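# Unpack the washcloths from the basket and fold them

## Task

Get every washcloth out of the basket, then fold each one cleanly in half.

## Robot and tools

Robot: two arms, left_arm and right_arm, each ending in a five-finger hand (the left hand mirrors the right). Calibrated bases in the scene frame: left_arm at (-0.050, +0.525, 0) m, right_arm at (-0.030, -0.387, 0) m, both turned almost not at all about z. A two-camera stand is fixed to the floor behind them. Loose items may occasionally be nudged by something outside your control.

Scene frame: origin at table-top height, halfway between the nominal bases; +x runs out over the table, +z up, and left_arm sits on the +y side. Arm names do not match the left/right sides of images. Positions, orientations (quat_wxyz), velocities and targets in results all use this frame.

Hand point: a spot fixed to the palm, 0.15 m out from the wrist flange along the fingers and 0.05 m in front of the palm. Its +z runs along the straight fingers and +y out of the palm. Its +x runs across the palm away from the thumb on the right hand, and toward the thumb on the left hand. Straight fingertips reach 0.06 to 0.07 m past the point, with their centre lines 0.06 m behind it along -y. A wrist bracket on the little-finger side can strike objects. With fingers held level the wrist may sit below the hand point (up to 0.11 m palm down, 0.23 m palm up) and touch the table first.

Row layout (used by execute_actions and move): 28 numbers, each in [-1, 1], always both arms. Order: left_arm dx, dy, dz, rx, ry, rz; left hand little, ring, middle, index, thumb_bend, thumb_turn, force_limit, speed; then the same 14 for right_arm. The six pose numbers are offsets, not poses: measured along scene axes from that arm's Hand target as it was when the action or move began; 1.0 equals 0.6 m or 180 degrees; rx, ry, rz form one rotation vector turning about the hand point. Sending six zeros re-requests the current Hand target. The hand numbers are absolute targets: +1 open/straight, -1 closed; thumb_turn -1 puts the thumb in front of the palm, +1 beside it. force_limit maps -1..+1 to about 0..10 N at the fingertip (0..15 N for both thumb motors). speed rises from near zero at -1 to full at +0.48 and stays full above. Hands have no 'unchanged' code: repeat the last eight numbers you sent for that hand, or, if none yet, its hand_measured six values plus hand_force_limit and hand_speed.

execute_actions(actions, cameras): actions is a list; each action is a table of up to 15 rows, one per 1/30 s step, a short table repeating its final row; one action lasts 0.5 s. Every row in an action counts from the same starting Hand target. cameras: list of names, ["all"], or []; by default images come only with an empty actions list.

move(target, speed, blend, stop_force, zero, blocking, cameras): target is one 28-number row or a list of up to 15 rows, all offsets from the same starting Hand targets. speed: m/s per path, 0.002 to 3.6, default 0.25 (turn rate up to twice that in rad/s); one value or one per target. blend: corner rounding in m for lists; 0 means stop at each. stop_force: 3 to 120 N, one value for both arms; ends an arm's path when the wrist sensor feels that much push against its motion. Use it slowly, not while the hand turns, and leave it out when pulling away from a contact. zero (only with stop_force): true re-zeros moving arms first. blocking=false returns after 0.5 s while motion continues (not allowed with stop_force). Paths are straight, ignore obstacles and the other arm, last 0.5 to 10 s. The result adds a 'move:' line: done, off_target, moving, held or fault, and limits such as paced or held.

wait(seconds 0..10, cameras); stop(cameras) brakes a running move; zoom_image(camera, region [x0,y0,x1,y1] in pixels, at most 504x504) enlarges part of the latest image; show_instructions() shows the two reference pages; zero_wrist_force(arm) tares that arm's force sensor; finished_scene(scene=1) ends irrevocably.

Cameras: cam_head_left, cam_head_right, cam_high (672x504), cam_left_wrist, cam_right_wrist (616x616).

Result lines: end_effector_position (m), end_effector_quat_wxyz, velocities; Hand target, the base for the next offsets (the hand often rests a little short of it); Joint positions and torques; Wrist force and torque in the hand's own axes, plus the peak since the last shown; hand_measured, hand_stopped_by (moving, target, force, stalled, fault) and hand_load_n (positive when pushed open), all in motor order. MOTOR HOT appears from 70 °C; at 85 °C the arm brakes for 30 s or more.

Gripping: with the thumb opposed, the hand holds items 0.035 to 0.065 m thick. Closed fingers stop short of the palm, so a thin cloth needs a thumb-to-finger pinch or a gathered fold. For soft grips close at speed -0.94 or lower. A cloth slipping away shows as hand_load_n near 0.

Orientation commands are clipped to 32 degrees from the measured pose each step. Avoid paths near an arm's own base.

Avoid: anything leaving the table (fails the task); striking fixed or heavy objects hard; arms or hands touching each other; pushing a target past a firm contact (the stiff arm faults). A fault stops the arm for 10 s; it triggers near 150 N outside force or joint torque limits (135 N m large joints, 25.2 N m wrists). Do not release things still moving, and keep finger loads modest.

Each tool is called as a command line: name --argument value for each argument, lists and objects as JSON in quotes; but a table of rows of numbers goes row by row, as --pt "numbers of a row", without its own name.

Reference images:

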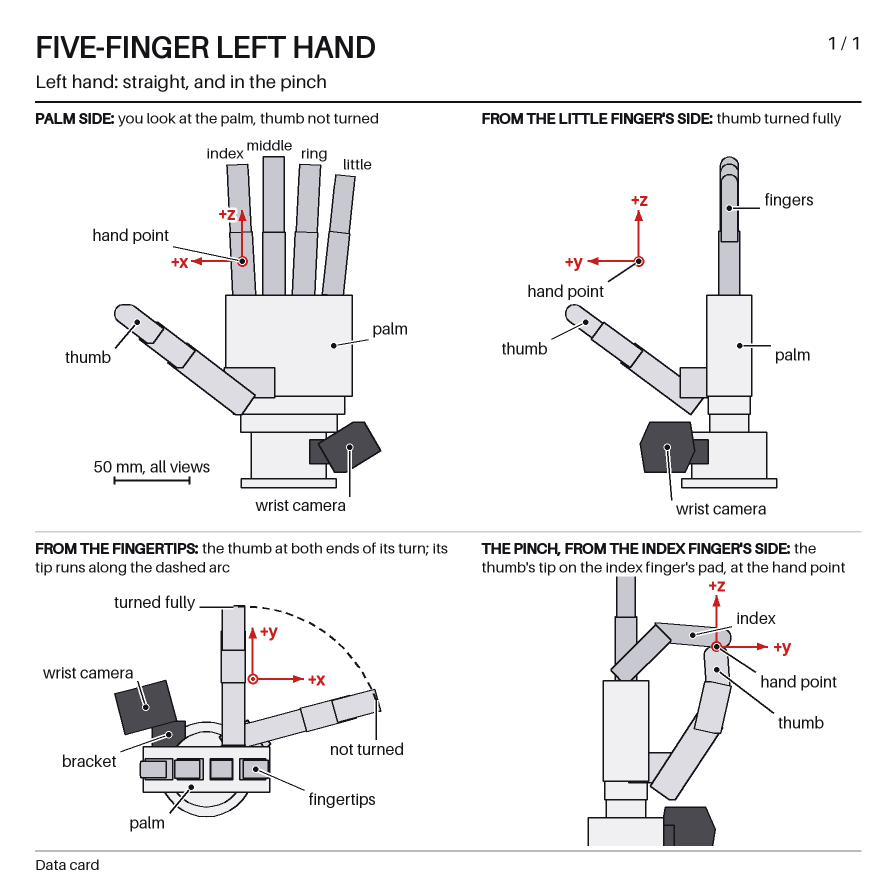

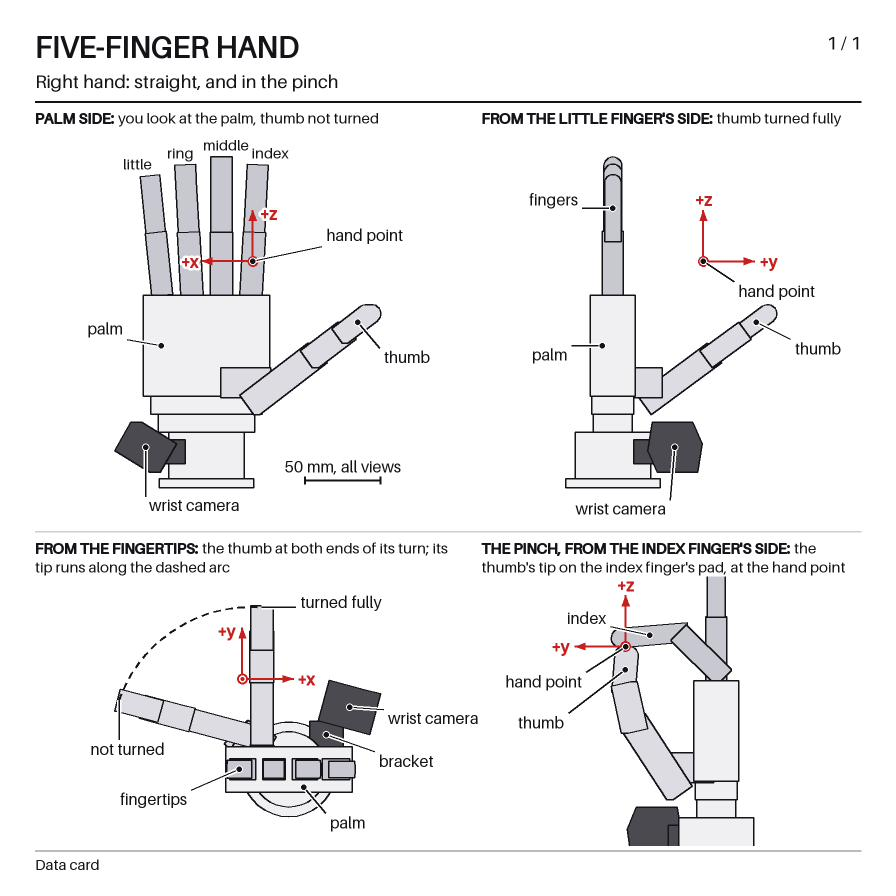

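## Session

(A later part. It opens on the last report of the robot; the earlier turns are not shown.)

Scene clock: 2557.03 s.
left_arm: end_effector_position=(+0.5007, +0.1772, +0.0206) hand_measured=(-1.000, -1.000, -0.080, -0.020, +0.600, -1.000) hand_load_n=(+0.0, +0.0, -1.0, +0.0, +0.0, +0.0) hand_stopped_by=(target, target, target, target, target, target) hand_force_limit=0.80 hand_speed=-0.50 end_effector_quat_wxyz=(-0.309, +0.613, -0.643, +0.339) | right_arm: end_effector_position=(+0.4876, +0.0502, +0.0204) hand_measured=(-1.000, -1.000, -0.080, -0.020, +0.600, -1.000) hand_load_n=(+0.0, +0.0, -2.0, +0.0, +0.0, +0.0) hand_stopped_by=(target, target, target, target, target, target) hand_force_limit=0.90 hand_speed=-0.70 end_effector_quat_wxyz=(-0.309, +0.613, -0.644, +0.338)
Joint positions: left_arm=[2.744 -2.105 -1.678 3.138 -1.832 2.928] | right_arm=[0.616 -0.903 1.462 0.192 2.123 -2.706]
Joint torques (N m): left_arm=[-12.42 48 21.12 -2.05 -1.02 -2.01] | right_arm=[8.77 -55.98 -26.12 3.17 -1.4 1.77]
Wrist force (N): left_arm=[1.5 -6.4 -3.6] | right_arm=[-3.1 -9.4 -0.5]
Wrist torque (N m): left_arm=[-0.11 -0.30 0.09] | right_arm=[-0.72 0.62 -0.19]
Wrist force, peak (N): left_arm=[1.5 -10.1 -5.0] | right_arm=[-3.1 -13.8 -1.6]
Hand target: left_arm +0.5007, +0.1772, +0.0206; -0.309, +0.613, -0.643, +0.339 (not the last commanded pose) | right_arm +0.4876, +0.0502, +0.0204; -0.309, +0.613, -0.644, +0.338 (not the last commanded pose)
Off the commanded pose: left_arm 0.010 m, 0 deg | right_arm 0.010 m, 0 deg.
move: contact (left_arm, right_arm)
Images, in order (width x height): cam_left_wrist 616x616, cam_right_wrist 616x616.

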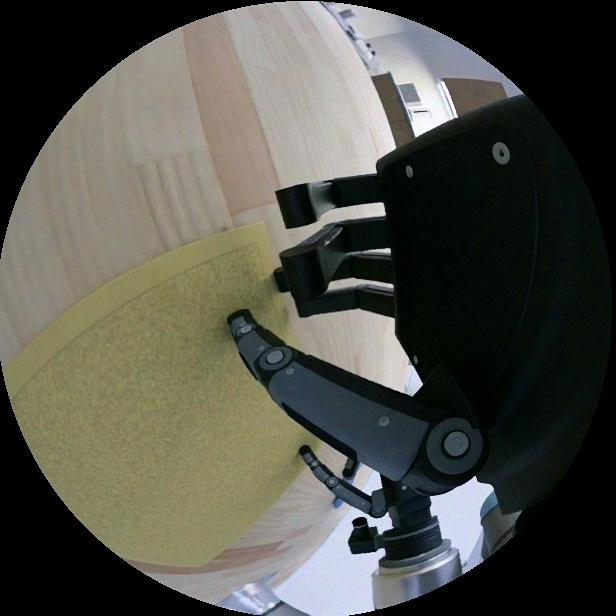

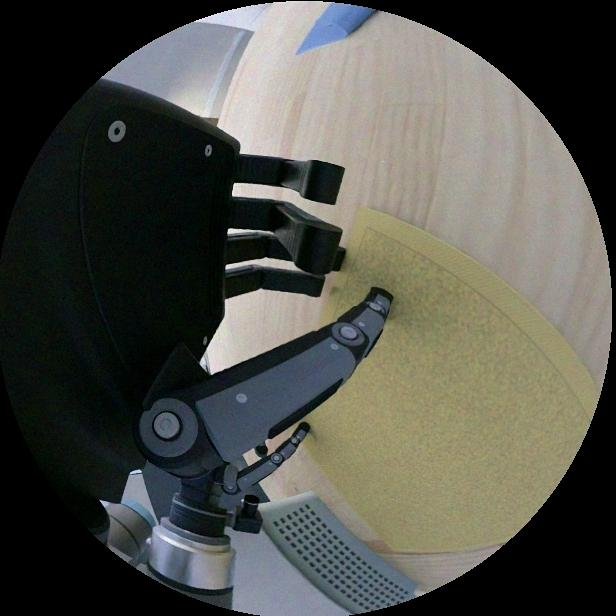

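move --pt "0 0 0.012 0 0 0 -1 -1 -0.08 -0.02 0.60 -1 0.8 -0.5 0 0 0.012 0 0 0 -1 -1 -0.08 -0.02 0.60 -1 0.9 -0.7" --pt "0.0045 0.0132 0.012 0 0 0 -1 -1 -0.08 -0.02 0.60 -1 0.8 -0.5 -0.0003 -0.0133 0.012 0 0 0 -1 -1 -0.08 -0.02 0.60 -1 0.9 -0.7" --speed 0.02 --cameras '[]'

move --target '[0,0,-0.03,0,0,0,-1,-1,-0.08,-0.02,0.60,-1,0.8,-0.5,0,0,-0.03,0,0,0,-1,-1,-0.08,-0.02,0.60,-1,0.9,-0.7]' --speed 0.006 --stop_force 5 --cameras '["cam_left_wrist","cam_right_wrist"]'

zoom_image --camera "cam_right_wrist" --region '[270, 170, 450, 350]'

zoom_image --camera "cam_left_wrist" --region '[166, 170, 346, 350]'

Scene clock: 2575.63 s.
left_arm: end_effector_position=(+0.5035, +0.1853, +0.0279) hand_measured=(-1.000, -1.000, -0.080, -0.020, +0.600, -1.000) hand_load_n=(+0.0, +0.0, +0.0, +0.0, +0.0, +0.0) hand_stopped_by=(target, target, target, target, target, target) hand_force_limit=0.80 hand_speed=-0.50 end_effector_quat_wxyz=(-0.309, +0.613, -0.643, +0.339) | right_arm: end_effector_position=(+0.4874, +0.0421, +0.0277) hand_measured=(-1.000, -1.000, -0.080, -0.020, +0.600, -1.000) hand_load_n=(+0.0, +0.0, -0.5, +0.0, +0.0, +0.0) hand_stopped_by=(target, target, target, target, target, target) hand_force_limit=0.90 hand_speed=-0.70 end_effector_quat_wxyz=(-0.309, +0.613, -0.644, +0.338)
Joint positions: left_arm=[2.763 -2.088 -1.682 3.129 -1.818 2.939] | right_arm=[0.603 -0.926 1.481 0.191 2.114 -2.716]
Joint torques (N m): left_arm=[-13.37 37.91 23.09 -0.43 -1.86 -1.18] | right_arm=[9.2 -36.68 -31.06 1.84 1.74 0.56]
Wrist force (N): left_arm=[1.6 -1.0 -0.7] | right_arm=[-3.1 -3.0 1.8]
Wrist torque (N m): left_arm=[-0.16 -0.20 -0.06] | right_arm=[-0.51 0.53 -0.02]
Wrist force, peak (N): left_arm=[1.3 -6.6 -3.5] | right_arm=[-3.0 -9.7 -0.7]
Hand target: left_arm +0.5034, +0.1852, +0.0278; -0.309, +0.613, -0.643, +0.339 | right_arm +0.4874, +0.0422, +0.0276; -0.309, +0.613, -0.644, +0.338
Off the commanded pose: left_arm 0.000 m, 0 deg | right_arm 0.000 m, 0 deg.
move: done
No camera images: "cameras" was empty.

Scene clock: 2578.10 s.
left_arm: end_effector_position=(+0.5034, +0.1852, +0.0206) hand_measured=(-1.000, -1.000, -0.080, -0.020, +0.600, -1.000) hand_load_n=(+0.0, +0.0, -1.0, +0.0, +0.5, +0.0) hand_stopped_by=(target, target, target, target, target, target) hand_force_limit=0.80 hand_speed=-0.50 end_effector_quat_wxyz=(-0.309, +0.613, -0.643, +0.339) | right_arm: end_effector_position=(+0.4874, +0.0422, +0.0204) hand_measured=(-1.000, -1.000, -0.080, -0.020, +0.600, -1.000) hand_load_n=(+0.0, +0.0, -2.0, +0.0, +0.0, +0.0) hand_stopped_by=(target, target, target, target, target, target) hand_force_limit=0.90 hand_speed=-0.70 end_effector_quat_wxyz=(-0.309, +0.613, -0.644, +0.338)
Joint positions: left_arm=[2.762 -2.099 -1.687 3.145 -1.818 2.939] | right_arm=[0.604 -0.917 1.486 0.176 2.114 -2.716]
Joint torques (N m): left_arm=[-11.48 47.34 22.17 -1.89 0.42 -2.29] | right_arm=[11.7 -56.74 -27.02 3.25 -1.55 1.82]
Wrist force (N): left_arm=[1.7 -5.8 -3.3] | right_arm=[-2.9 -8.8 -0.6]
Wrist torque (N m): left_arm=[-0.12 -0.27 0.07] | right_arm=[-0.63 0.62 -0.17]
Wrist force, peak (N): left_arm=[1.7 -10.0 -5.0] | right_arm=[-2.8 -13.6 -1.7]
Hand target: left_arm +0.5035, +0.1851, +0.0206; -0.309, +0.613, -0.643, +0.339 (not the last commanded pose) | right_arm +0.4874, +0.0422, +0.0204; -0.309, +0.613, -0.644, +0.338 (not the last commanded pose)
Off the commanded pose: left_arm 0.011 m, 0 deg | right_arm 0.011 m, 0 deg.
move: contact (left_arm, right_arm)
Images, in order (width x height): cam_left_wrist 616x616, cam_right_wrist 616x616.

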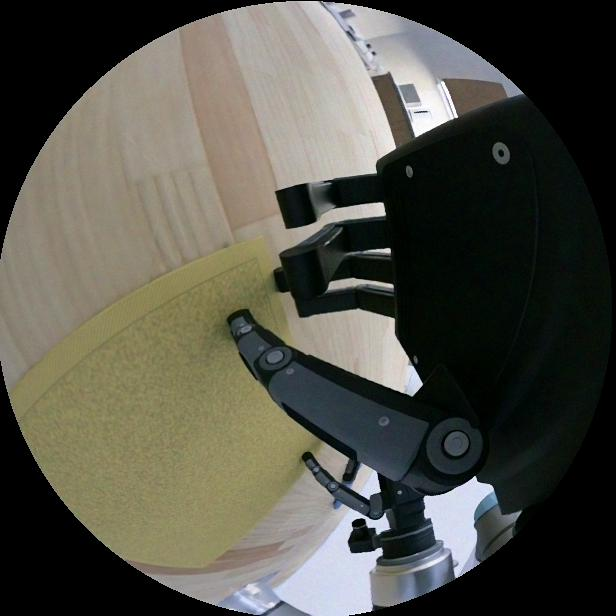

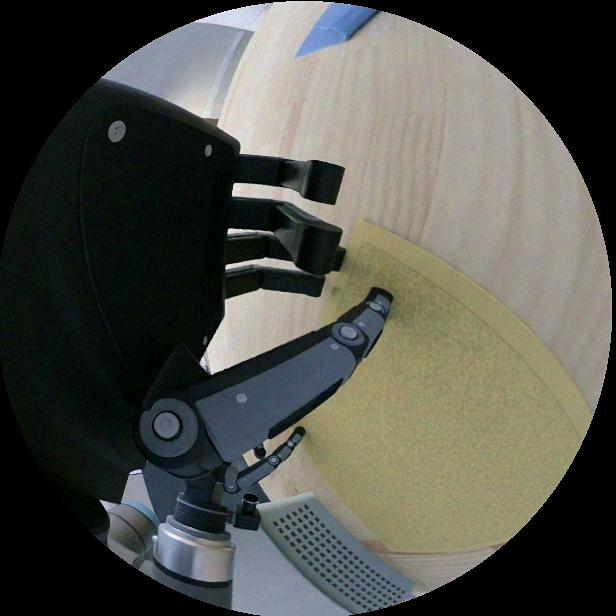

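Scaled by 2.800 from the camera's 616x616 image, which has a finer 880x880 frame.

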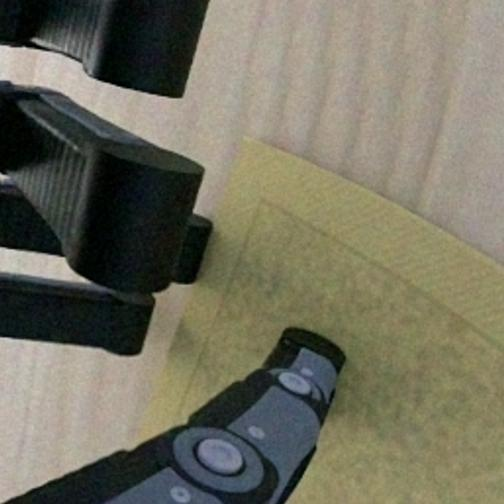

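Scaled by 2.800 from the camera's 616x616 image, which has a finer 880x880 frame.

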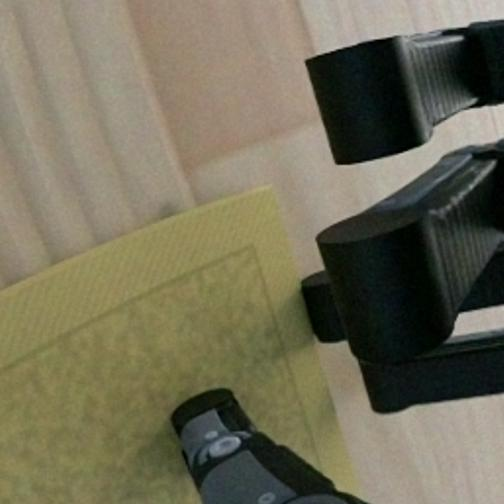

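execute_actions --actions '[[[0,0,0,0,0,0,-1,-1,-0.08,-0.02,0.65,-1,0.9,-0.92,0,0,0,0,0,0,-1,-1,-0.08,-0.02,0.65,-1,0.9,-0.92]],[[0,0,-0.0013,0,0,0,-1,-1,-0.12,-0.07,0.645,-1,0.9,-0.92,0,0,-0.0013,0,0,0,-1,-1,-0.12,-0.07,0.645,-1,0.9,-0.92]],[[0,0,-0.0012,0,0,0,-1,-1,-0.17,-0.12,0.64,-1,0.9,-0.92,0,0,-0.0012,0,0,0,-1,-1,-0.17,-0.12,0.64,-1,0.9,-0.92]],[[0,0,-0.001,0,0,0,-1,-1,-0.23,-0.18,0.62,-1,0.9,-0.92,0,0,-0.001,0,0,0,-1,-1,-0.23,-0.18,0.62,-1,0.9,-0.92]]]' --cameras '["cam_left_wrist","cam_right_wrist"]'

zoom_image --camera "cam_right_wrist" --region '[270, 170, 450, 350]'

zoom_image --camera "cam_left_wrist" --region '[166, 170, 346, 350]'

Scene clock: 2588.17 s.
left_arm: end_effector_position=(+0.5035, +0.1851, +0.0185) hand_measured=(-1.000, -1.000, -0.230, -0.180, +0.620, -1.000) hand_load_n=(+0.0, +0.0, +0.5, +0.0, +0.0, -1.0) hand_stopped_by=(target, target, target, target, target, target) hand_force_limit=0.90 hand_speed=-0.92 end_effector_quat_wxyz=(-0.309, +0.613, -0.643, +0.339) | right_arm: end_effector_position=(+0.4874, +0.0423, +0.0183) hand_measured=(-1.000, -1.000, -0.230, -0.180, +0.620, -1.000) hand_load_n=(+0.0, +0.0, +0.0, +0.0, +0.0, -2.0) hand_stopped_by=(target, target, target, target, target, target) hand_force_limit=0.90 hand_speed=-0.92 end_effector_quat_wxyz=(-0.309, +0.613, -0.644, +0.338)
Joint positions: left_arm=[2.762 -2.102 -1.689 3.149 -1.818 2.939] | right_arm=[0.604 -0.914 1.487 0.172 2.114 -2.716]
Joint torques (N m): left_arm=[-9.59 13.71 7.63 -1.92 0.66 -0.82] | right_arm=[6.78 -17.19 -0.77 1.78 -1.14 0.26]
Wrist force (N): left_arm=[2.3 -15.5 -17.3] | right_arm=[-3.2 -23.9 -16.4]
Wrist torque (N m): left_arm=[-1.03 -0.43 0.14] | right_arm=[-2.19 0.71 -0.37]
Wrist force, peak (N): left_arm=[2.4 -17.1 -16.8] | right_arm=[-3.2 -25.0 -16.3]
Hand target: left_arm +0.5035, +0.1851, +0.0185; -0.309, +0.613, -0.643, +0.339 | right_arm +0.4874, +0.0422, +0.0183; -0.309, +0.613, -0.644, +0.338
Off the commanded pose: left_arm 0.000 m, 0 deg | right_arm 0.000 m, 0 deg.
Step readings (end_effector_position of left_arm | right_arm):
0: (+0.5034, +0.1851, +0.0206) | (+0.4874, +0.0422, +0.0204)
1: (+0.5034, +0.1851, +0.0206) | (+0.4874, +0.0422, +0.0204)
2: (+0.5034, +0.1851, +0.0206) | (+0.4874, +0.0422, +0.0204)
4: (+0.5034, +0.1851, +0.0206) | (+0.4874, +0.0422, +0.0204)
8: (+0.5034, +0.1851, +0.0206) | (+0.4874, +0.0422, +0.0204)
15: (+0.5035, +0.1851, +0.0206) | (+0.4874, +0.0422, +0.0204)
16: (+0.5035, +0.1851, +0.0206) | (+0.4874, +0.0423, +0.0204)
17: (+0.5035, +0.1851, +0.0206) | (+0.4875, +0.0423, +0.0204)
19: (+0.5036, +0.1851, +0.0203) | (+0.4876, +0.0424, +0.0201)
23: (+0.5035, +0.1851, +0.0200) | (+0.4875, +0.0423, +0.0198)
30: (+0.5035, +0.1851, +0.0199) | (+0.4874, +0.0423, +0.0197)
31: (+0.5034, +0.1851, +0.0198) | (+0.4874, +0.0423, +0.0196)
32: (+0.5034, +0.1852, +0.0197) | (+0.4874, +0.0422, +0.0194)
34: (+0.5035, +0.1851, +0.0193) | (+0.4874, +0.0422, +0.0190)
38: (+0.5034, +0.1851, +0.0191) | (+0.4874, +0.0422, +0.0189)
45: (+0.5034, +0.1851, +0.0191) | (+0.4874, +0.0422, +0.0189)
46: (+0.5034, +0.1851, +0.0191) | (+0.4874, +0.0422, +0.0189)
47: (+0.5034, +0.1852, +0.0190) | (+0.4874, +0.0422, +0.0188)
49: (+0.5035, +0.1851, +0.0187) | (+0.4874, +0.0423, +0.0184)
53: (+0.5035, +0.1851, +0.0186) | (+0.4874, +0.0423, +0.0183)
60: (+0.5035, +0.1851, +0.0186) | (+0.4874, +0.0423, +0.0183)
Images, in order (width x height): cam_left_wrist 616x616, cam_right_wrist 616x616.

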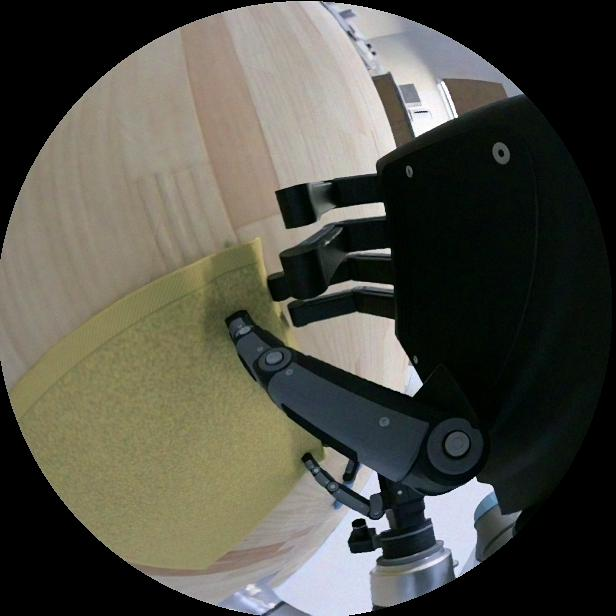

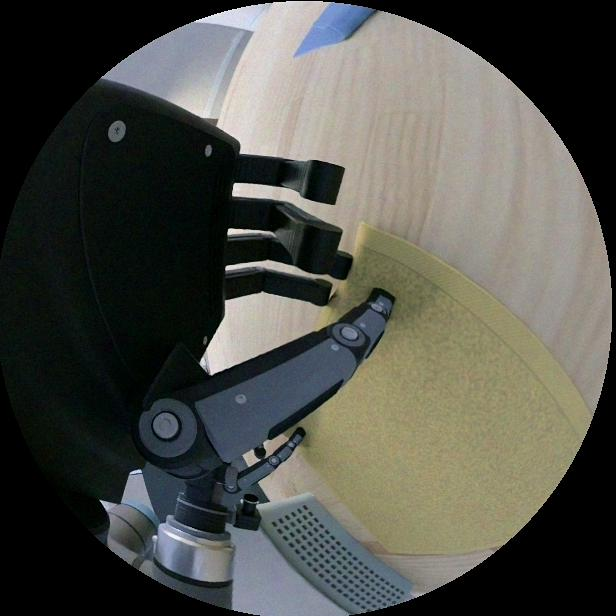

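Scaled by 2.800 from the camera's 616x616 image, which has a finer 880x880 frame.

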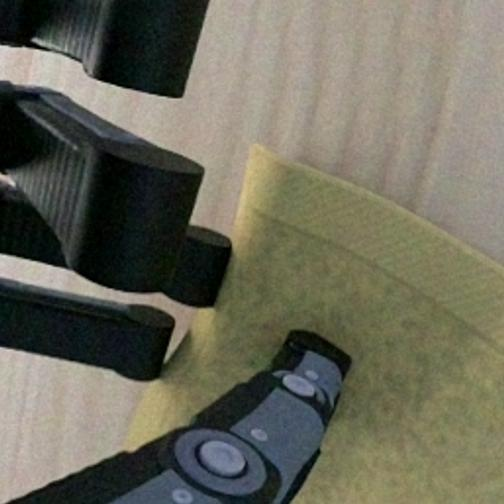

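Scaled by 2.800 from the camera's 616x616 image, which has a finer 880x880 frame.

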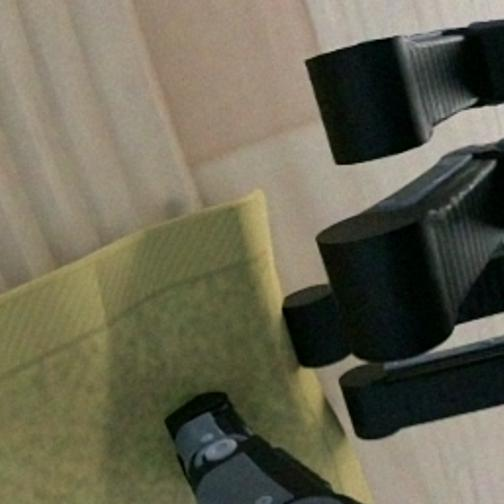

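execute_actions --actions '[[[0,0,-0.0005,0,0,0,-1,-1,-0.29,-0.24,0.58,-1,0.9,-0.92,0,0,-0.0003,0,0,0,-1,-1,-0.29,-0.24,0.58,-1,0.9,-0.92]],[[0,0,-0.0004,0,0,0,-1,-1,-0.34,-0.30,0.52,-1,0.9,-0.92,0,0,-0.0002,0,0,0,-1,-1,-0.34,-0.30,0.52,-1,0.9,-0.92]],[[0,0,0,0,0,0,-1,-1,-0.38,-0.36,0.45,-1,0.9,-0.92,0,0,0,0,0,0,-1,-1,-0.38,-0.36,0.45,-1,0.9,-0.92]]]' --cameras '["cam_left_wrist","cam_right_wrist"]'

zoom_image --camera "cam_right_wrist" --region '[270, 170, 450, 350]'

zoom_image --camera "cam_left_wrist" --region '[166, 170, 346, 350]'

Scene clock: 2596.03 s.
left_arm: end_effector_position=(+0.5034, +0.1852, +0.0179) hand_measured=(-1.000, -1.000, -0.380, -0.360, +0.452, -1.000) hand_load_n=(+0.0, +0.0, +0.5, +0.0, +3.0, +0.5) hand_stopped_by=(target, target, target, target, target, target) hand_force_limit=0.90 hand_speed=-0.92 end_effector_quat_wxyz=(-0.309, +0.613, -0.643, +0.339) | right_arm: end_effector_position=(+0.4874, +0.0422, +0.0179) hand_measured=(-1.000, -1.000, -0.380, -0.360, +0.452, -1.000) hand_load_n=(+0.0, +0.0, +1.0, +0.0, +3.0, +1.0) hand_stopped_by=(target, target, target, target, target, target) hand_force_limit=0.90 hand_speed=-0.92 end_effector_quat_wxyz=(-0.309, +0.613, -0.644, +0.338)
Joint positions: left_arm=[2.762 -2.102 -1.689 3.151 -1.818 2.939] | right_arm=[0.604 -0.914 1.488 0.172 2.114 -2.716]
Joint torques (N m): left_arm=[-5.65 38.44 18.43 -2 0.63 0.59] | right_arm=[-0.04 -46.22 -13.16 1.21 -1.17 -1.52]
Wrist force (N): left_arm=[1.7 -0.8 -0.6] | right_arm=[-3.1 -2.9 1.8]
Wrist torque (N m): left_arm=[-0.13 -0.20 -0.05] | right_arm=[-0.49 0.52 -0.02]
Wrist force, peak (N): left_arm=[2.4 -17.5 -19.9] | right_arm=[-3.3 -25.0 -17.3]
Hand target: left_arm +0.5035, +0.1851, +0.0180; -0.309, +0.613, -0.643, +0.339 | right_arm +0.4874, +0.0422, +0.0180; -0.309, +0.613, -0.644, +0.338
Off the commanded pose: left_arm 0.000 m, 0 deg | right_arm 0.000 m, 0 deg.
Step readings (end_effector_position of left_arm | right_arm):
0: (+0.5034, +0.1851, +0.0185) | (+0.4874, +0.0422, +0.0183)
1: (+0.5034, +0.1851, +0.0185) | (+0.4874, +0.0422, +0.0183)
2: (+0.5034, +0.1852, +0.0185) | (+0.4874, +0.0422, +0.0182)
4: (+0.5034, +0.1852, +0.0183) | (+0.4874, +0.0422, +0.0181)
8: (+0.5034, +0.1851, +0.0182) | (+0.4874, +0.0422, +0.0181)
15: (+0.5034, +0.1852, +0.0182) | (+0.4874, +0.0422, +0.0181)
16: (+0.5034, +0.1852, +0.0182) | (+0.4874, +0.0422, +0.0181)
17: (+0.5034, +0.1852, +0.0181) | (+0.4874, +0.0422, +0.0180)
19: (+0.5034, +0.1851, +0.0180) | (+0.4874, +0.0422, +0.0180)
23: (+0.5034, +0.1851, +0.0179) | (+0.4874, +0.0422, +0.0179)
30: (+0.5034, +0.1851, +0.0179) | (+0.4874, +0.0422, +0.0179)
31: (+0.5034, +0.1851, +0.0179) | (+0.4874, +0.0422, +0.0179)
32: (+0.5034, +0.1851, +0.0179) | (+0.4874, +0.0422, +0.0179)
34: (+0.5034, +0.1851, +0.0179) | (+0.4874, +0.0422, +0.0179)
38: (+0.5034, +0.1852, +0.0179) | (+0.4874, +0.0422, +0.0179)
45: (+0.5034, +0.1852, +0.0179) | (+0.4874, +0.0422, +0.0179)
Images, in order (width x height): cam_left_wrist 616x616, cam_right_wrist 616x616.

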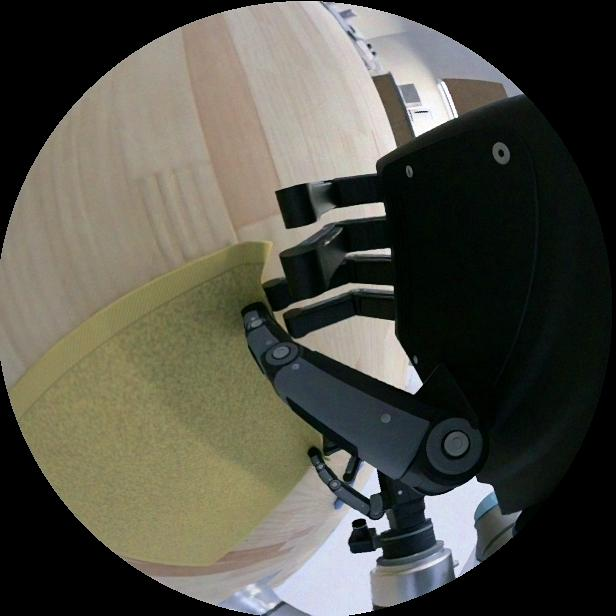

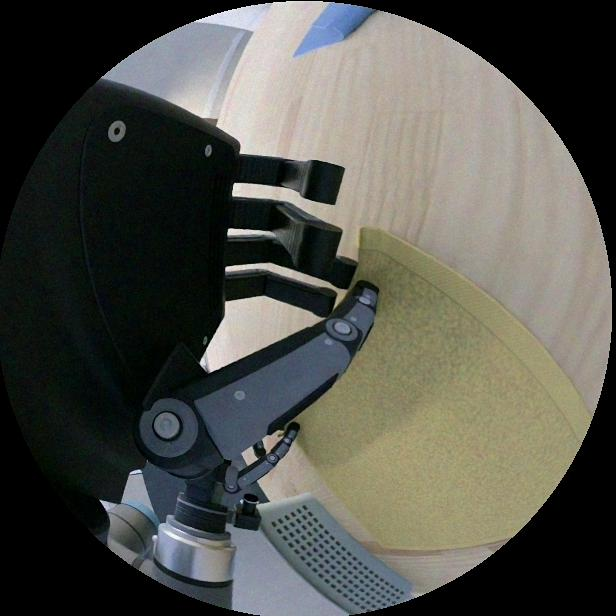

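Scaled by 2.800 from the camera's 616x616 image, which has a finer 880x880 frame.

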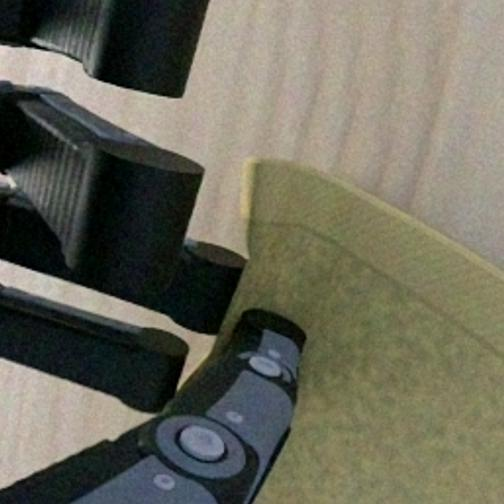

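Scaled by 2.800 from the camera's 616x616 image, which has a finer 880x880 frame.

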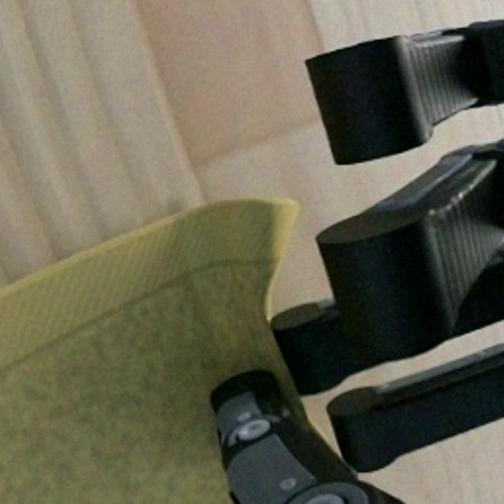

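execute_actions --actions '[[[0,0,0.0002,0,0,0,-1,-1,-0.43,-0.42,0.38,-1,0.9,-0.92,0,0,0.0002,0,0,0,-1,-1,-0.43,-0.42,0.38,-1,0.9,-0.92]],[[0,0,0.0002,0,0,0,-1,-1,-0.43,-0.42,0.38,-1,0.9,-0.92,0,0,0.0002,0,0,0,-1,-1,-0.43,-0.42,0.38,-1,0.9,-0.92]],[[0,0,0,0,0,0,-1,-1,-0.46,-0.46,0.30,-1,0.9,-0.92,0,0,0,0,0,0,-1,-1,-0.46,-0.46,0.30,-1,0.9,-0.92]],[[0,0,0,0,0,0,-1,-1,-0.46,-0.46,0.30,-1,0.9,-0.92,0,0,0,0,0,0,-1,-1,-0.46,-0.46,0.30,-1,0.9,-0.92]]]' --cameras '[]'

move --target '[0,0,0.05,0,0,0,-1,-1,-0.46,-0.46,0.30,-1,0.9,-0.92,0,0,0.05,0,0,0,-1,-1,-0.46,-0.46,0.30,-1,0.9,-0.92]' --speed 0.04 --cameras '["cam_left_wrist","cam_right_wrist","cam_high"]'

zoom_image --camera "cam_right_wrist" --region '[270, 170, 450, 350]'

zoom_image --camera "cam_left_wrist" --region '[166, 170, 346, 350]'

Scene clock: 2606.67 s.
left_arm: end_effector_position=(+0.5035, +0.1851, +0.0182) hand_measured=(-1.000, -1.000, -0.430, -0.460, +0.430, -1.000) hand_load_n=(+0.0, +0.0, +10.0, +0.0, +13.5, +1.5) hand_stopped_by=(target, target, force, target, force, target) hand_force_limit=0.90 hand_speed=-0.92 end_effector_quat_wxyz=(-0.309, +0.613, -0.643, +0.339) | right_arm: end_effector_position=(+0.4874, +0.0422, +0.0182) hand_measured=(-1.000, -1.000, -0.414, -0.460, +0.420, -1.000) hand_load_n=(+0.0, +0.0, +13.0, +0.0, +14.5, +3.0) hand_stopped_by=(target, target, force, target, force, target) hand_force_limit=0.90 hand_speed=-0.92 end_effector_quat_wxyz=(-0.309, +0.613, -0.644, +0.338)
Joint positions: left_arm=[2.762 -2.102 -1.689 3.15 -1.818 2.939] | right_arm=[0.604 -0.914 1.487 0.172 2.114 -2.716]
Joint torques (N m): left_arm=[-4.27 51.12 18.5 -0.84 0.73 2.07] | right_arm=[-4.44 -49.81 -23.09 0.77 -1 -1.83]
Wrist force (N): left_arm=[1.7 -0.9 -0.9] | right_arm=[-3.4 -2.9 1.9]
Wrist torque (N m): left_arm=[-0.13 -0.20 -0.05] | right_arm=[-0.50 0.56 -0.04]
Wrist force, peak (N): left_arm=[1.9 -0.9 -0.9] | right_arm=[-3.5 -3.1 1.9]
Hand target: left_arm +0.5035, +0.1851, +0.0182; -0.309, +0.613, -0.643, +0.339 | right_arm +0.4874, +0.0422, +0.0182; -0.309, +0.613, -0.644, +0.338
Off the commanded pose: left_arm 0.000 m, 0 deg | right_arm 0.000 m, 0 deg.
Step readings (end_effector_position of left_arm | right_arm):
0: (+0.5034, +0.1851, +0.0180) | (+0.4874, +0.0422, +0.0180)
1: (+0.5034, +0.1851, +0.0180) | (+0.4874, +0.0422, +0.0180)
2: (+0.5034, +0.1851, +0.0180) | (+0.4874, +0.0422, +0.0180)
4: (+0.5034, +0.1851, +0.0181) | (+0.4874, +0.0422, +0.0181)
8: (+0.5034, +0.1851, +0.0181) | (+0.4874, +0.0422, +0.0181)
15: (+0.5034, +0.1851, +0.0181) | (+0.4874, +0.0422, +0.0181)
16: (+0.5034, +0.1851, +0.0181) | (+0.4874, +0.0422, +0.0181)
17: (+0.5035, +0.1851, +0.0181) | (+0.4874, +0.0422, +0.0181)
19: (+0.5035, +0.1851, +0.0182) | (+0.4874, +0.0422, +0.0182)
23: (+0.5035, +0.1851, +0.0182) | (+0.4874, +0.0422, +0.0182)
30: (+0.5035, +0.1851, +0.0182) | (+0.4874, +0.0422, +0.0182)
31: (+0.5035, +0.1851, +0.0182) | (+0.4874, +0.0422, +0.0182)
32: (+0.5035, +0.1851, +0.0182) | (+0.4874, +0.0422, +0.0182)
34: (+0.5035, +0.1851, +0.0182) | (+0.4874, +0.0422, +0.0182)
38: (+0.5035, +0.1851, +0.0182) | (+0.4874, +0.0422, +0.0182)
45: (+0.5035, +0.1851, +0.0182) | (+0.4874, +0.0422, +0.0182)
46: (+0.5035, +0.1851, +0.0182) | (+0.4874, +0.0422, +0.0182)
47: (+0.5035, +0.1851, +0.0182) | (+0.4874, +0.0422, +0.0182)
49: (+0.5035, +0.1851, +0.0182) | (+0.4874, +0.0422, +0.0182)
53: (+0.5035, +0.1851, +0.0182) | (+0.4874, +0.0422, +0.0182)
60: (+0.5035, +0.1851, +0.0182) | (+0.4874, +0.0422, +0.0182)
No camera images: "cameras" was empty.

Scene clock: 2607.70 s.
left_arm: end_effector_position=(+0.5035, +0.1851, +0.0484) hand_measured=(-1.000, -1.000, -0.430, -0.460, +0.430, -1.000) hand_load_n=(+0.0, +0.0, +10.0, +0.0, +14.0, +2.0) hand_stopped_by=(target, target, force, target, force, target) hand_force_limit=0.90 hand_speed=-0.92 end_effector_quat_wxyz=(-0.309, +0.613, -0.643, +0.339) | right_arm: end_effector_position=(+0.4875, +0.0423, +0.0485) hand_measured=(-1.000, -1.000, -0.414, -0.460, +0.420, -1.000) hand_load_n=(+0.0, +0.0, +13.5, +0.5, +14.0, +3.0) hand_stopped_by=(target, target, force, target, force, target) hand_force_limit=0.90 hand_speed=-0.92 end_effector_quat_wxyz=(-0.309, +0.613, -0.644, +0.338) end_effector_velocity=(-0.001, +0.001, -0.002) end_effector_angular_velocity=(+0.000, -0.001, +0.001)
Joint positions: left_arm=[2.762 -2.061 -1.663 3.083 -1.818 2.939] | right_arm=[0.604 -0.951 1.462 0.234 2.114 -2.716]
Joint velocities: left_arm=[within noise] | right_arm=[0.002 0.002 0.002 -0.005 0 0]
Joint torques (N m): left_arm=[-3.59 25.27 12.27 1.36 0.98 1.76] | right_arm=[-7.73 -34.47 -8.35 -2.29 -1.16 -1.13]
Wrist force (N): left_arm=[1.7 -0.9 -0.9] | right_arm=[-3.3 -2.5 1.7]
Wrist torque (N m): left_arm=[-0.13 -0.22 -0.06] | right_arm=[-0.45 0.52 -0.03]
Wrist force, peak (N): left_arm=[1.8 -1.4 -1.0] | right_arm=[-3.7 -3.1 1.7]
Hand target: left_arm +0.5035, +0.1851, +0.0482; -0.309, +0.613, -0.643, +0.339 | right_arm +0.4874, +0.0422, +0.0482; -0.309, +0.613, -0.644, +0.338
Off the commanded pose: left_arm 0.000 m, 0 deg | right_arm 0.000 m, 0 deg.
move: done
Images, in order (width x height): cam_high 672x504, cam_left_wrist 616x616, cam_right_wrist 616x616.

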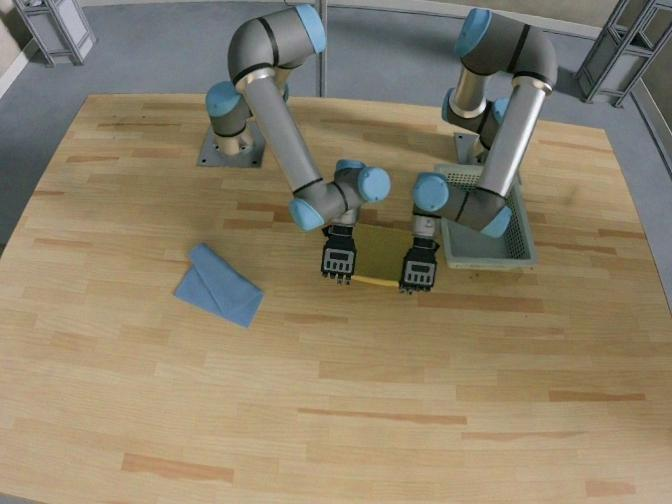

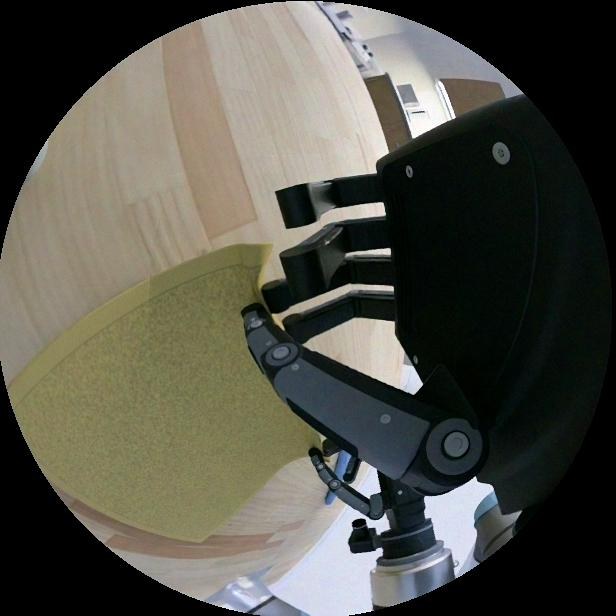

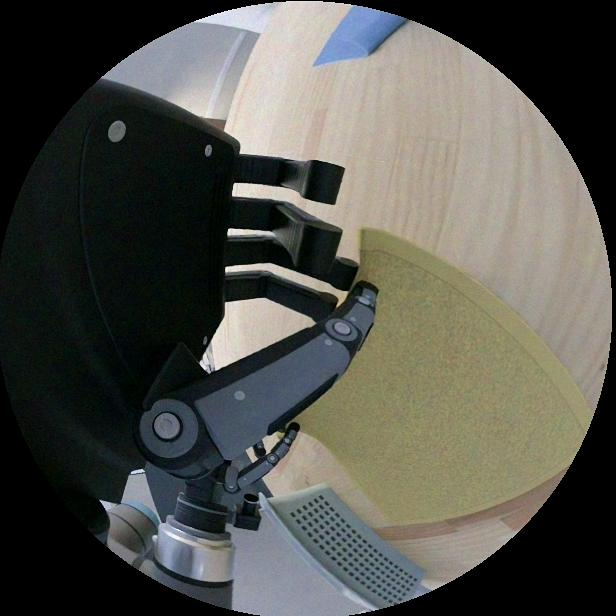

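Scaled by 2.800 from the camera's 616x616 image, which has a finer 880x880 frame.

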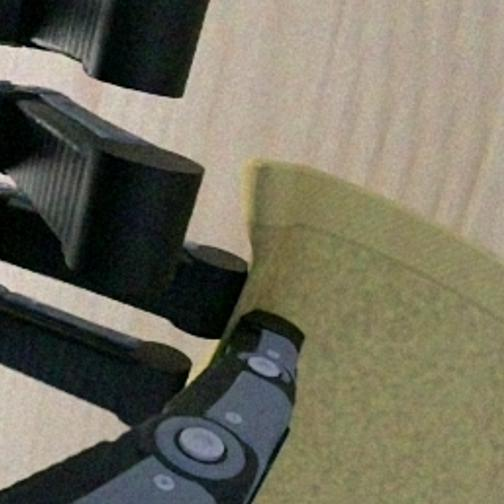

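Scaled by 2.800 from the camera's 616x616 image, which has a finer 880x880 frame.

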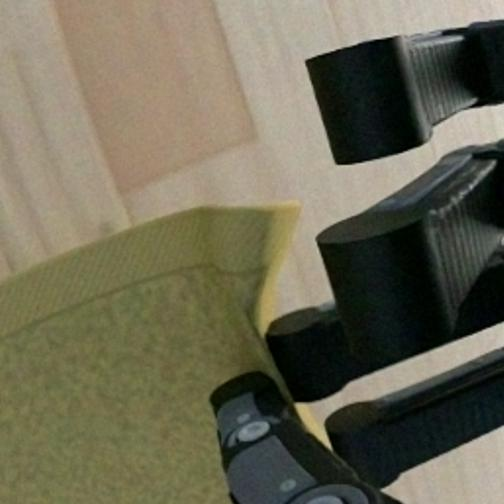

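zoom_image --camera "cam_high" --region '[300, 130, 560, 310]'

move --target '[0,0,0,0,0,0,-1,-1,-0.46,-0.46,0.30,-1,0.9,-0.92,0,0,0,0,0,0,-1,-1,-0.46,-0.46,0.30,-1,0.9,-0.92]' --cameras '["cam_head_left","cam_head_right"]'

zoom_image --camera "cam_head_left" --region '[100, 220, 420, 460]'

Scaled by 1.938 from the camera's 672x504 image, which has a finer 960x720 frame.

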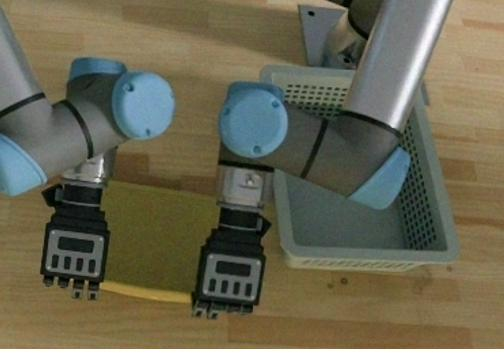

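Scene clock: 2631.50 s.
left_arm: end_effector_position=(+0.5034, +0.1851, +0.0482) hand_measured=(-1.000, -1.000, -0.430, -0.460, +0.430, -1.000) hand_load_n=(-0.5, +0.0, +10.0, +0.0, +14.0, +2.0) hand_stopped_by=(target, target, force, target, force, target) hand_force_limit=0.90 hand_speed=-0.92 end_effector_quat_wxyz=(-0.309, +0.613, -0.643, +0.339) | right_arm: end_effector_position=(+0.4874, +0.0422, +0.0482) hand_measured=(-1.000, -1.000, -0.414, -0.460, +0.420, -1.000) hand_load_n=(+0.0, +0.0, +13.0, +0.0, +14.0, +3.5) hand_stopped_by=(target, target, force, target, force, target) hand_force_limit=0.90 hand_speed=-0.92 end_effector_quat_wxyz=(-0.309, +0.613, -0.644, +0.338)
Joint positions: left_arm=[2.762 -2.061 -1.663 3.083 -1.818 2.939] | right_arm=[0.604 -0.951 1.462 0.234 2.114 -2.716]
Joint torques (N m): left_arm=[-2.12 24.25 11.37 -1.23 0.88 -0.54] | right_arm=[-9.68 -32.53 -8.05 -1.78 1.82 1.99]
Wrist force (N): left_arm=[1.4 -0.9 -0.9] | right_arm=[-3.2 -2.8 1.8]
Wrist torque (N m): left_arm=[-0.13 -0.19 -0.07] | right_arm=[-0.49 0.50 -0.03]
Wrist force, peak (N): left_arm=[1.9 -0.9 -0.8] | right_arm=[-3.7 -2.9 2.0]
Hand target: left_arm +0.5035, +0.1851, +0.0482; -0.309, +0.613, -0.643, +0.339 | right_arm +0.4874, +0.0422, +0.0482; -0.309, +0.613, -0.644, +0.338
Off the commanded pose: left_arm 0.000 m, 0 deg | right_arm 0.000 m, 0 deg.
move: done
Images, in order (width x height): cam_head_left 672x504, cam_head_right 672x504.

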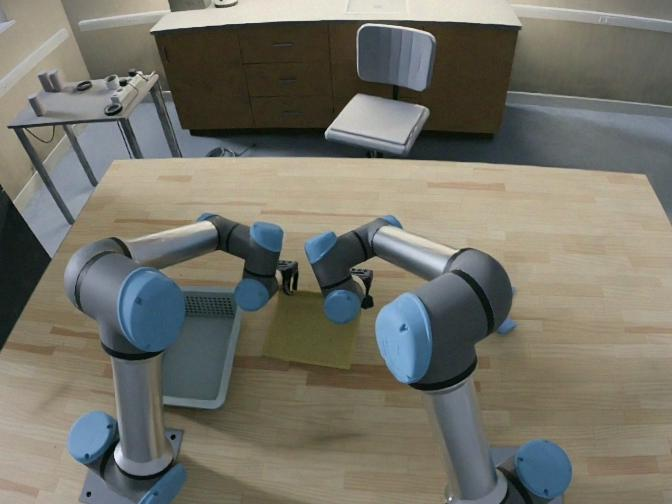

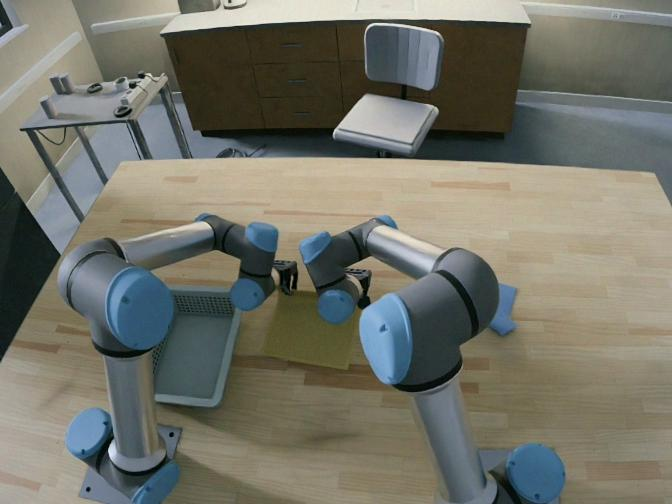

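Scaled by 1.575 from the camera's 672x504 image, which has a finer 960x720 frame.

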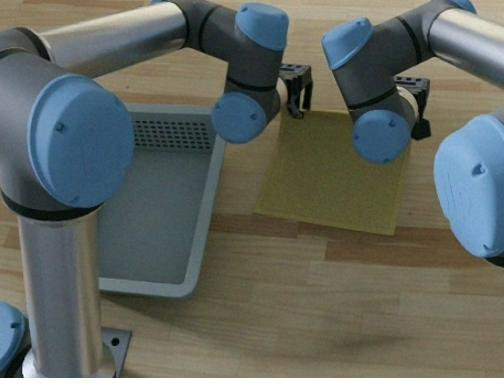

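move --pt "-0.0499 0.0035 0.0617 0 0 0 -1 -1 -0.46 -0.46 0.30 -1 0.9 -0.92 -0.0499 0.0035 0.0617 0 0 0 -1 -1 -0.46 -0.46 0.30 -1 0.9 -0.92" --pt "-0.1331 0.0093 0.1167 0 0 0 -1 -1 -0.46 -0.46 0.30 -1 0.9 -0.92 -0.1331 0.0093 0.1167 0 0 0 -1 -1 -0.46 -0.46 0.30 -1 0.9 -0.92" --pt "-0.2079 0.0146 0.1283 0 0 0 -1 -1 -0.46 -0.46 0.30 -1 0.9 -0.92 -0.2079 0.0146 0.1283 0 0 0 -1 -1 -0.46 -0.46 0.30 -1 0.9 -0.92" --pt "-0.2661 0.0187 0.1167 0 0 0 -1 -1 -0.46 -0.46 0.30 -1 0.9 -0.92 -0.2661 0.0187 0.1167 0 0 0 -1 -1 -0.46 -0.46 0.30 -1 0.9 -0.92" --speed 0.08 --blend '[0.02,0.02,0.02,0]' --cameras '["all"]'

Scene clock: 2656.07 s.
left_arm: end_effector_position=(+0.3438, +0.1963, +0.1184) hand_measured=(-1.000, -1.000, -0.430, -0.460, +0.430, -1.000) hand_load_n=(+0.0, +0.5, +10.0, +0.0, +14.0, +2.0) hand_stopped_by=(target, target, force, target, force, target) hand_force_limit=0.90 hand_speed=-0.92 end_effector_quat_wxyz=(-0.309, +0.613, -0.643, +0.339) | right_arm: end_effector_position=(+0.3277, +0.0534, +0.1183) hand_measured=(-1.000, -1.000, -0.414, -0.460, +0.420, -1.000) hand_load_n=(+0.0, +0.0, +13.0, +0.0, +14.0, +3.0) hand_stopped_by=(target, target, force, target, force, target) hand_force_limit=0.90 hand_speed=-0.92 end_effector_quat_wxyz=(-0.309, +0.613, -0.644, +0.338)
Joint positions: left_arm=[2.615 -1.71 -1.947 2.988 -1.935 2.845] | right_arm=[0.845 -1.164 1.629 0.408 2.281 -2.501]
Joint torques (N m): left_arm=[12.12 11.66 15.7 -2 0.75 2.33] | right_arm=[-4.99 -24.39 -28.48 0.69 -0.6 -1.99]
Wrist force (N): left_arm=[1.4 -0.7 -1.2] | right_arm=[-3.7 -2.4 1.4]
Wrist torque (N m): left_arm=[-0.14 -0.23 0.00] | right_arm=[-0.40 0.60 -0.05]
Wrist force, peak (N): left_arm=[1.7 -0.2 -1.9] | right_arm=[-3.7 -2.8 2.2]
Hand target: left_arm +0.3438, +0.1964, +0.1183; -0.309, +0.613, -0.643, +0.339 | right_arm +0.3278, +0.0535, +0.1183; -0.309, +0.613, -0.644, +0.338
Off the commanded pose: left_arm 0.000 m, 0 deg | right_arm 0.000 m, 0 deg.
move: done; blend cut to 0.0178 m at target 3

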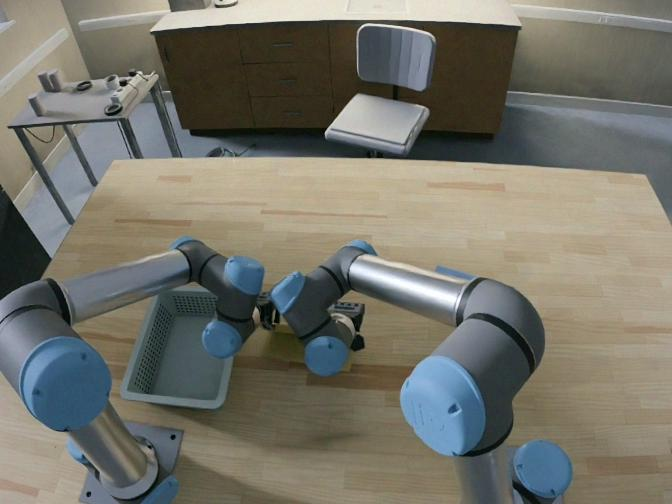

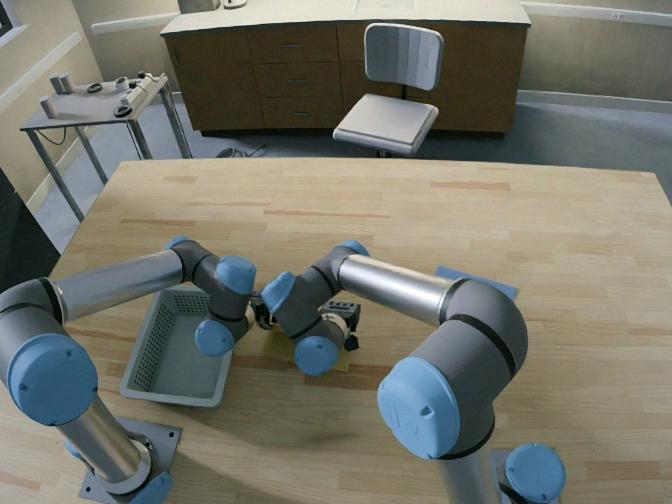

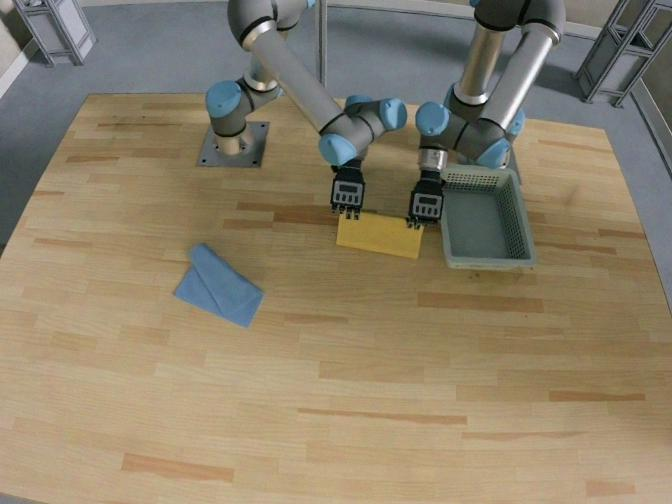

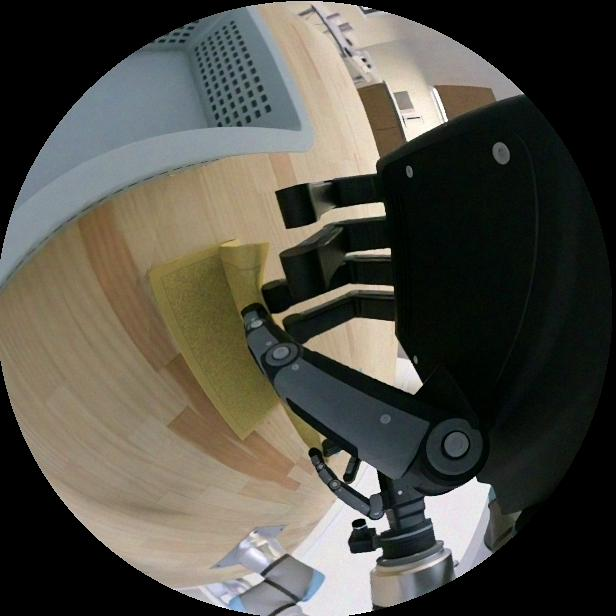

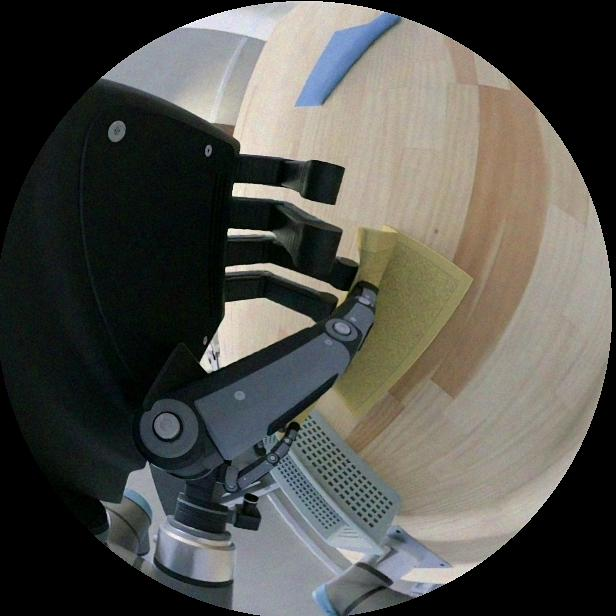

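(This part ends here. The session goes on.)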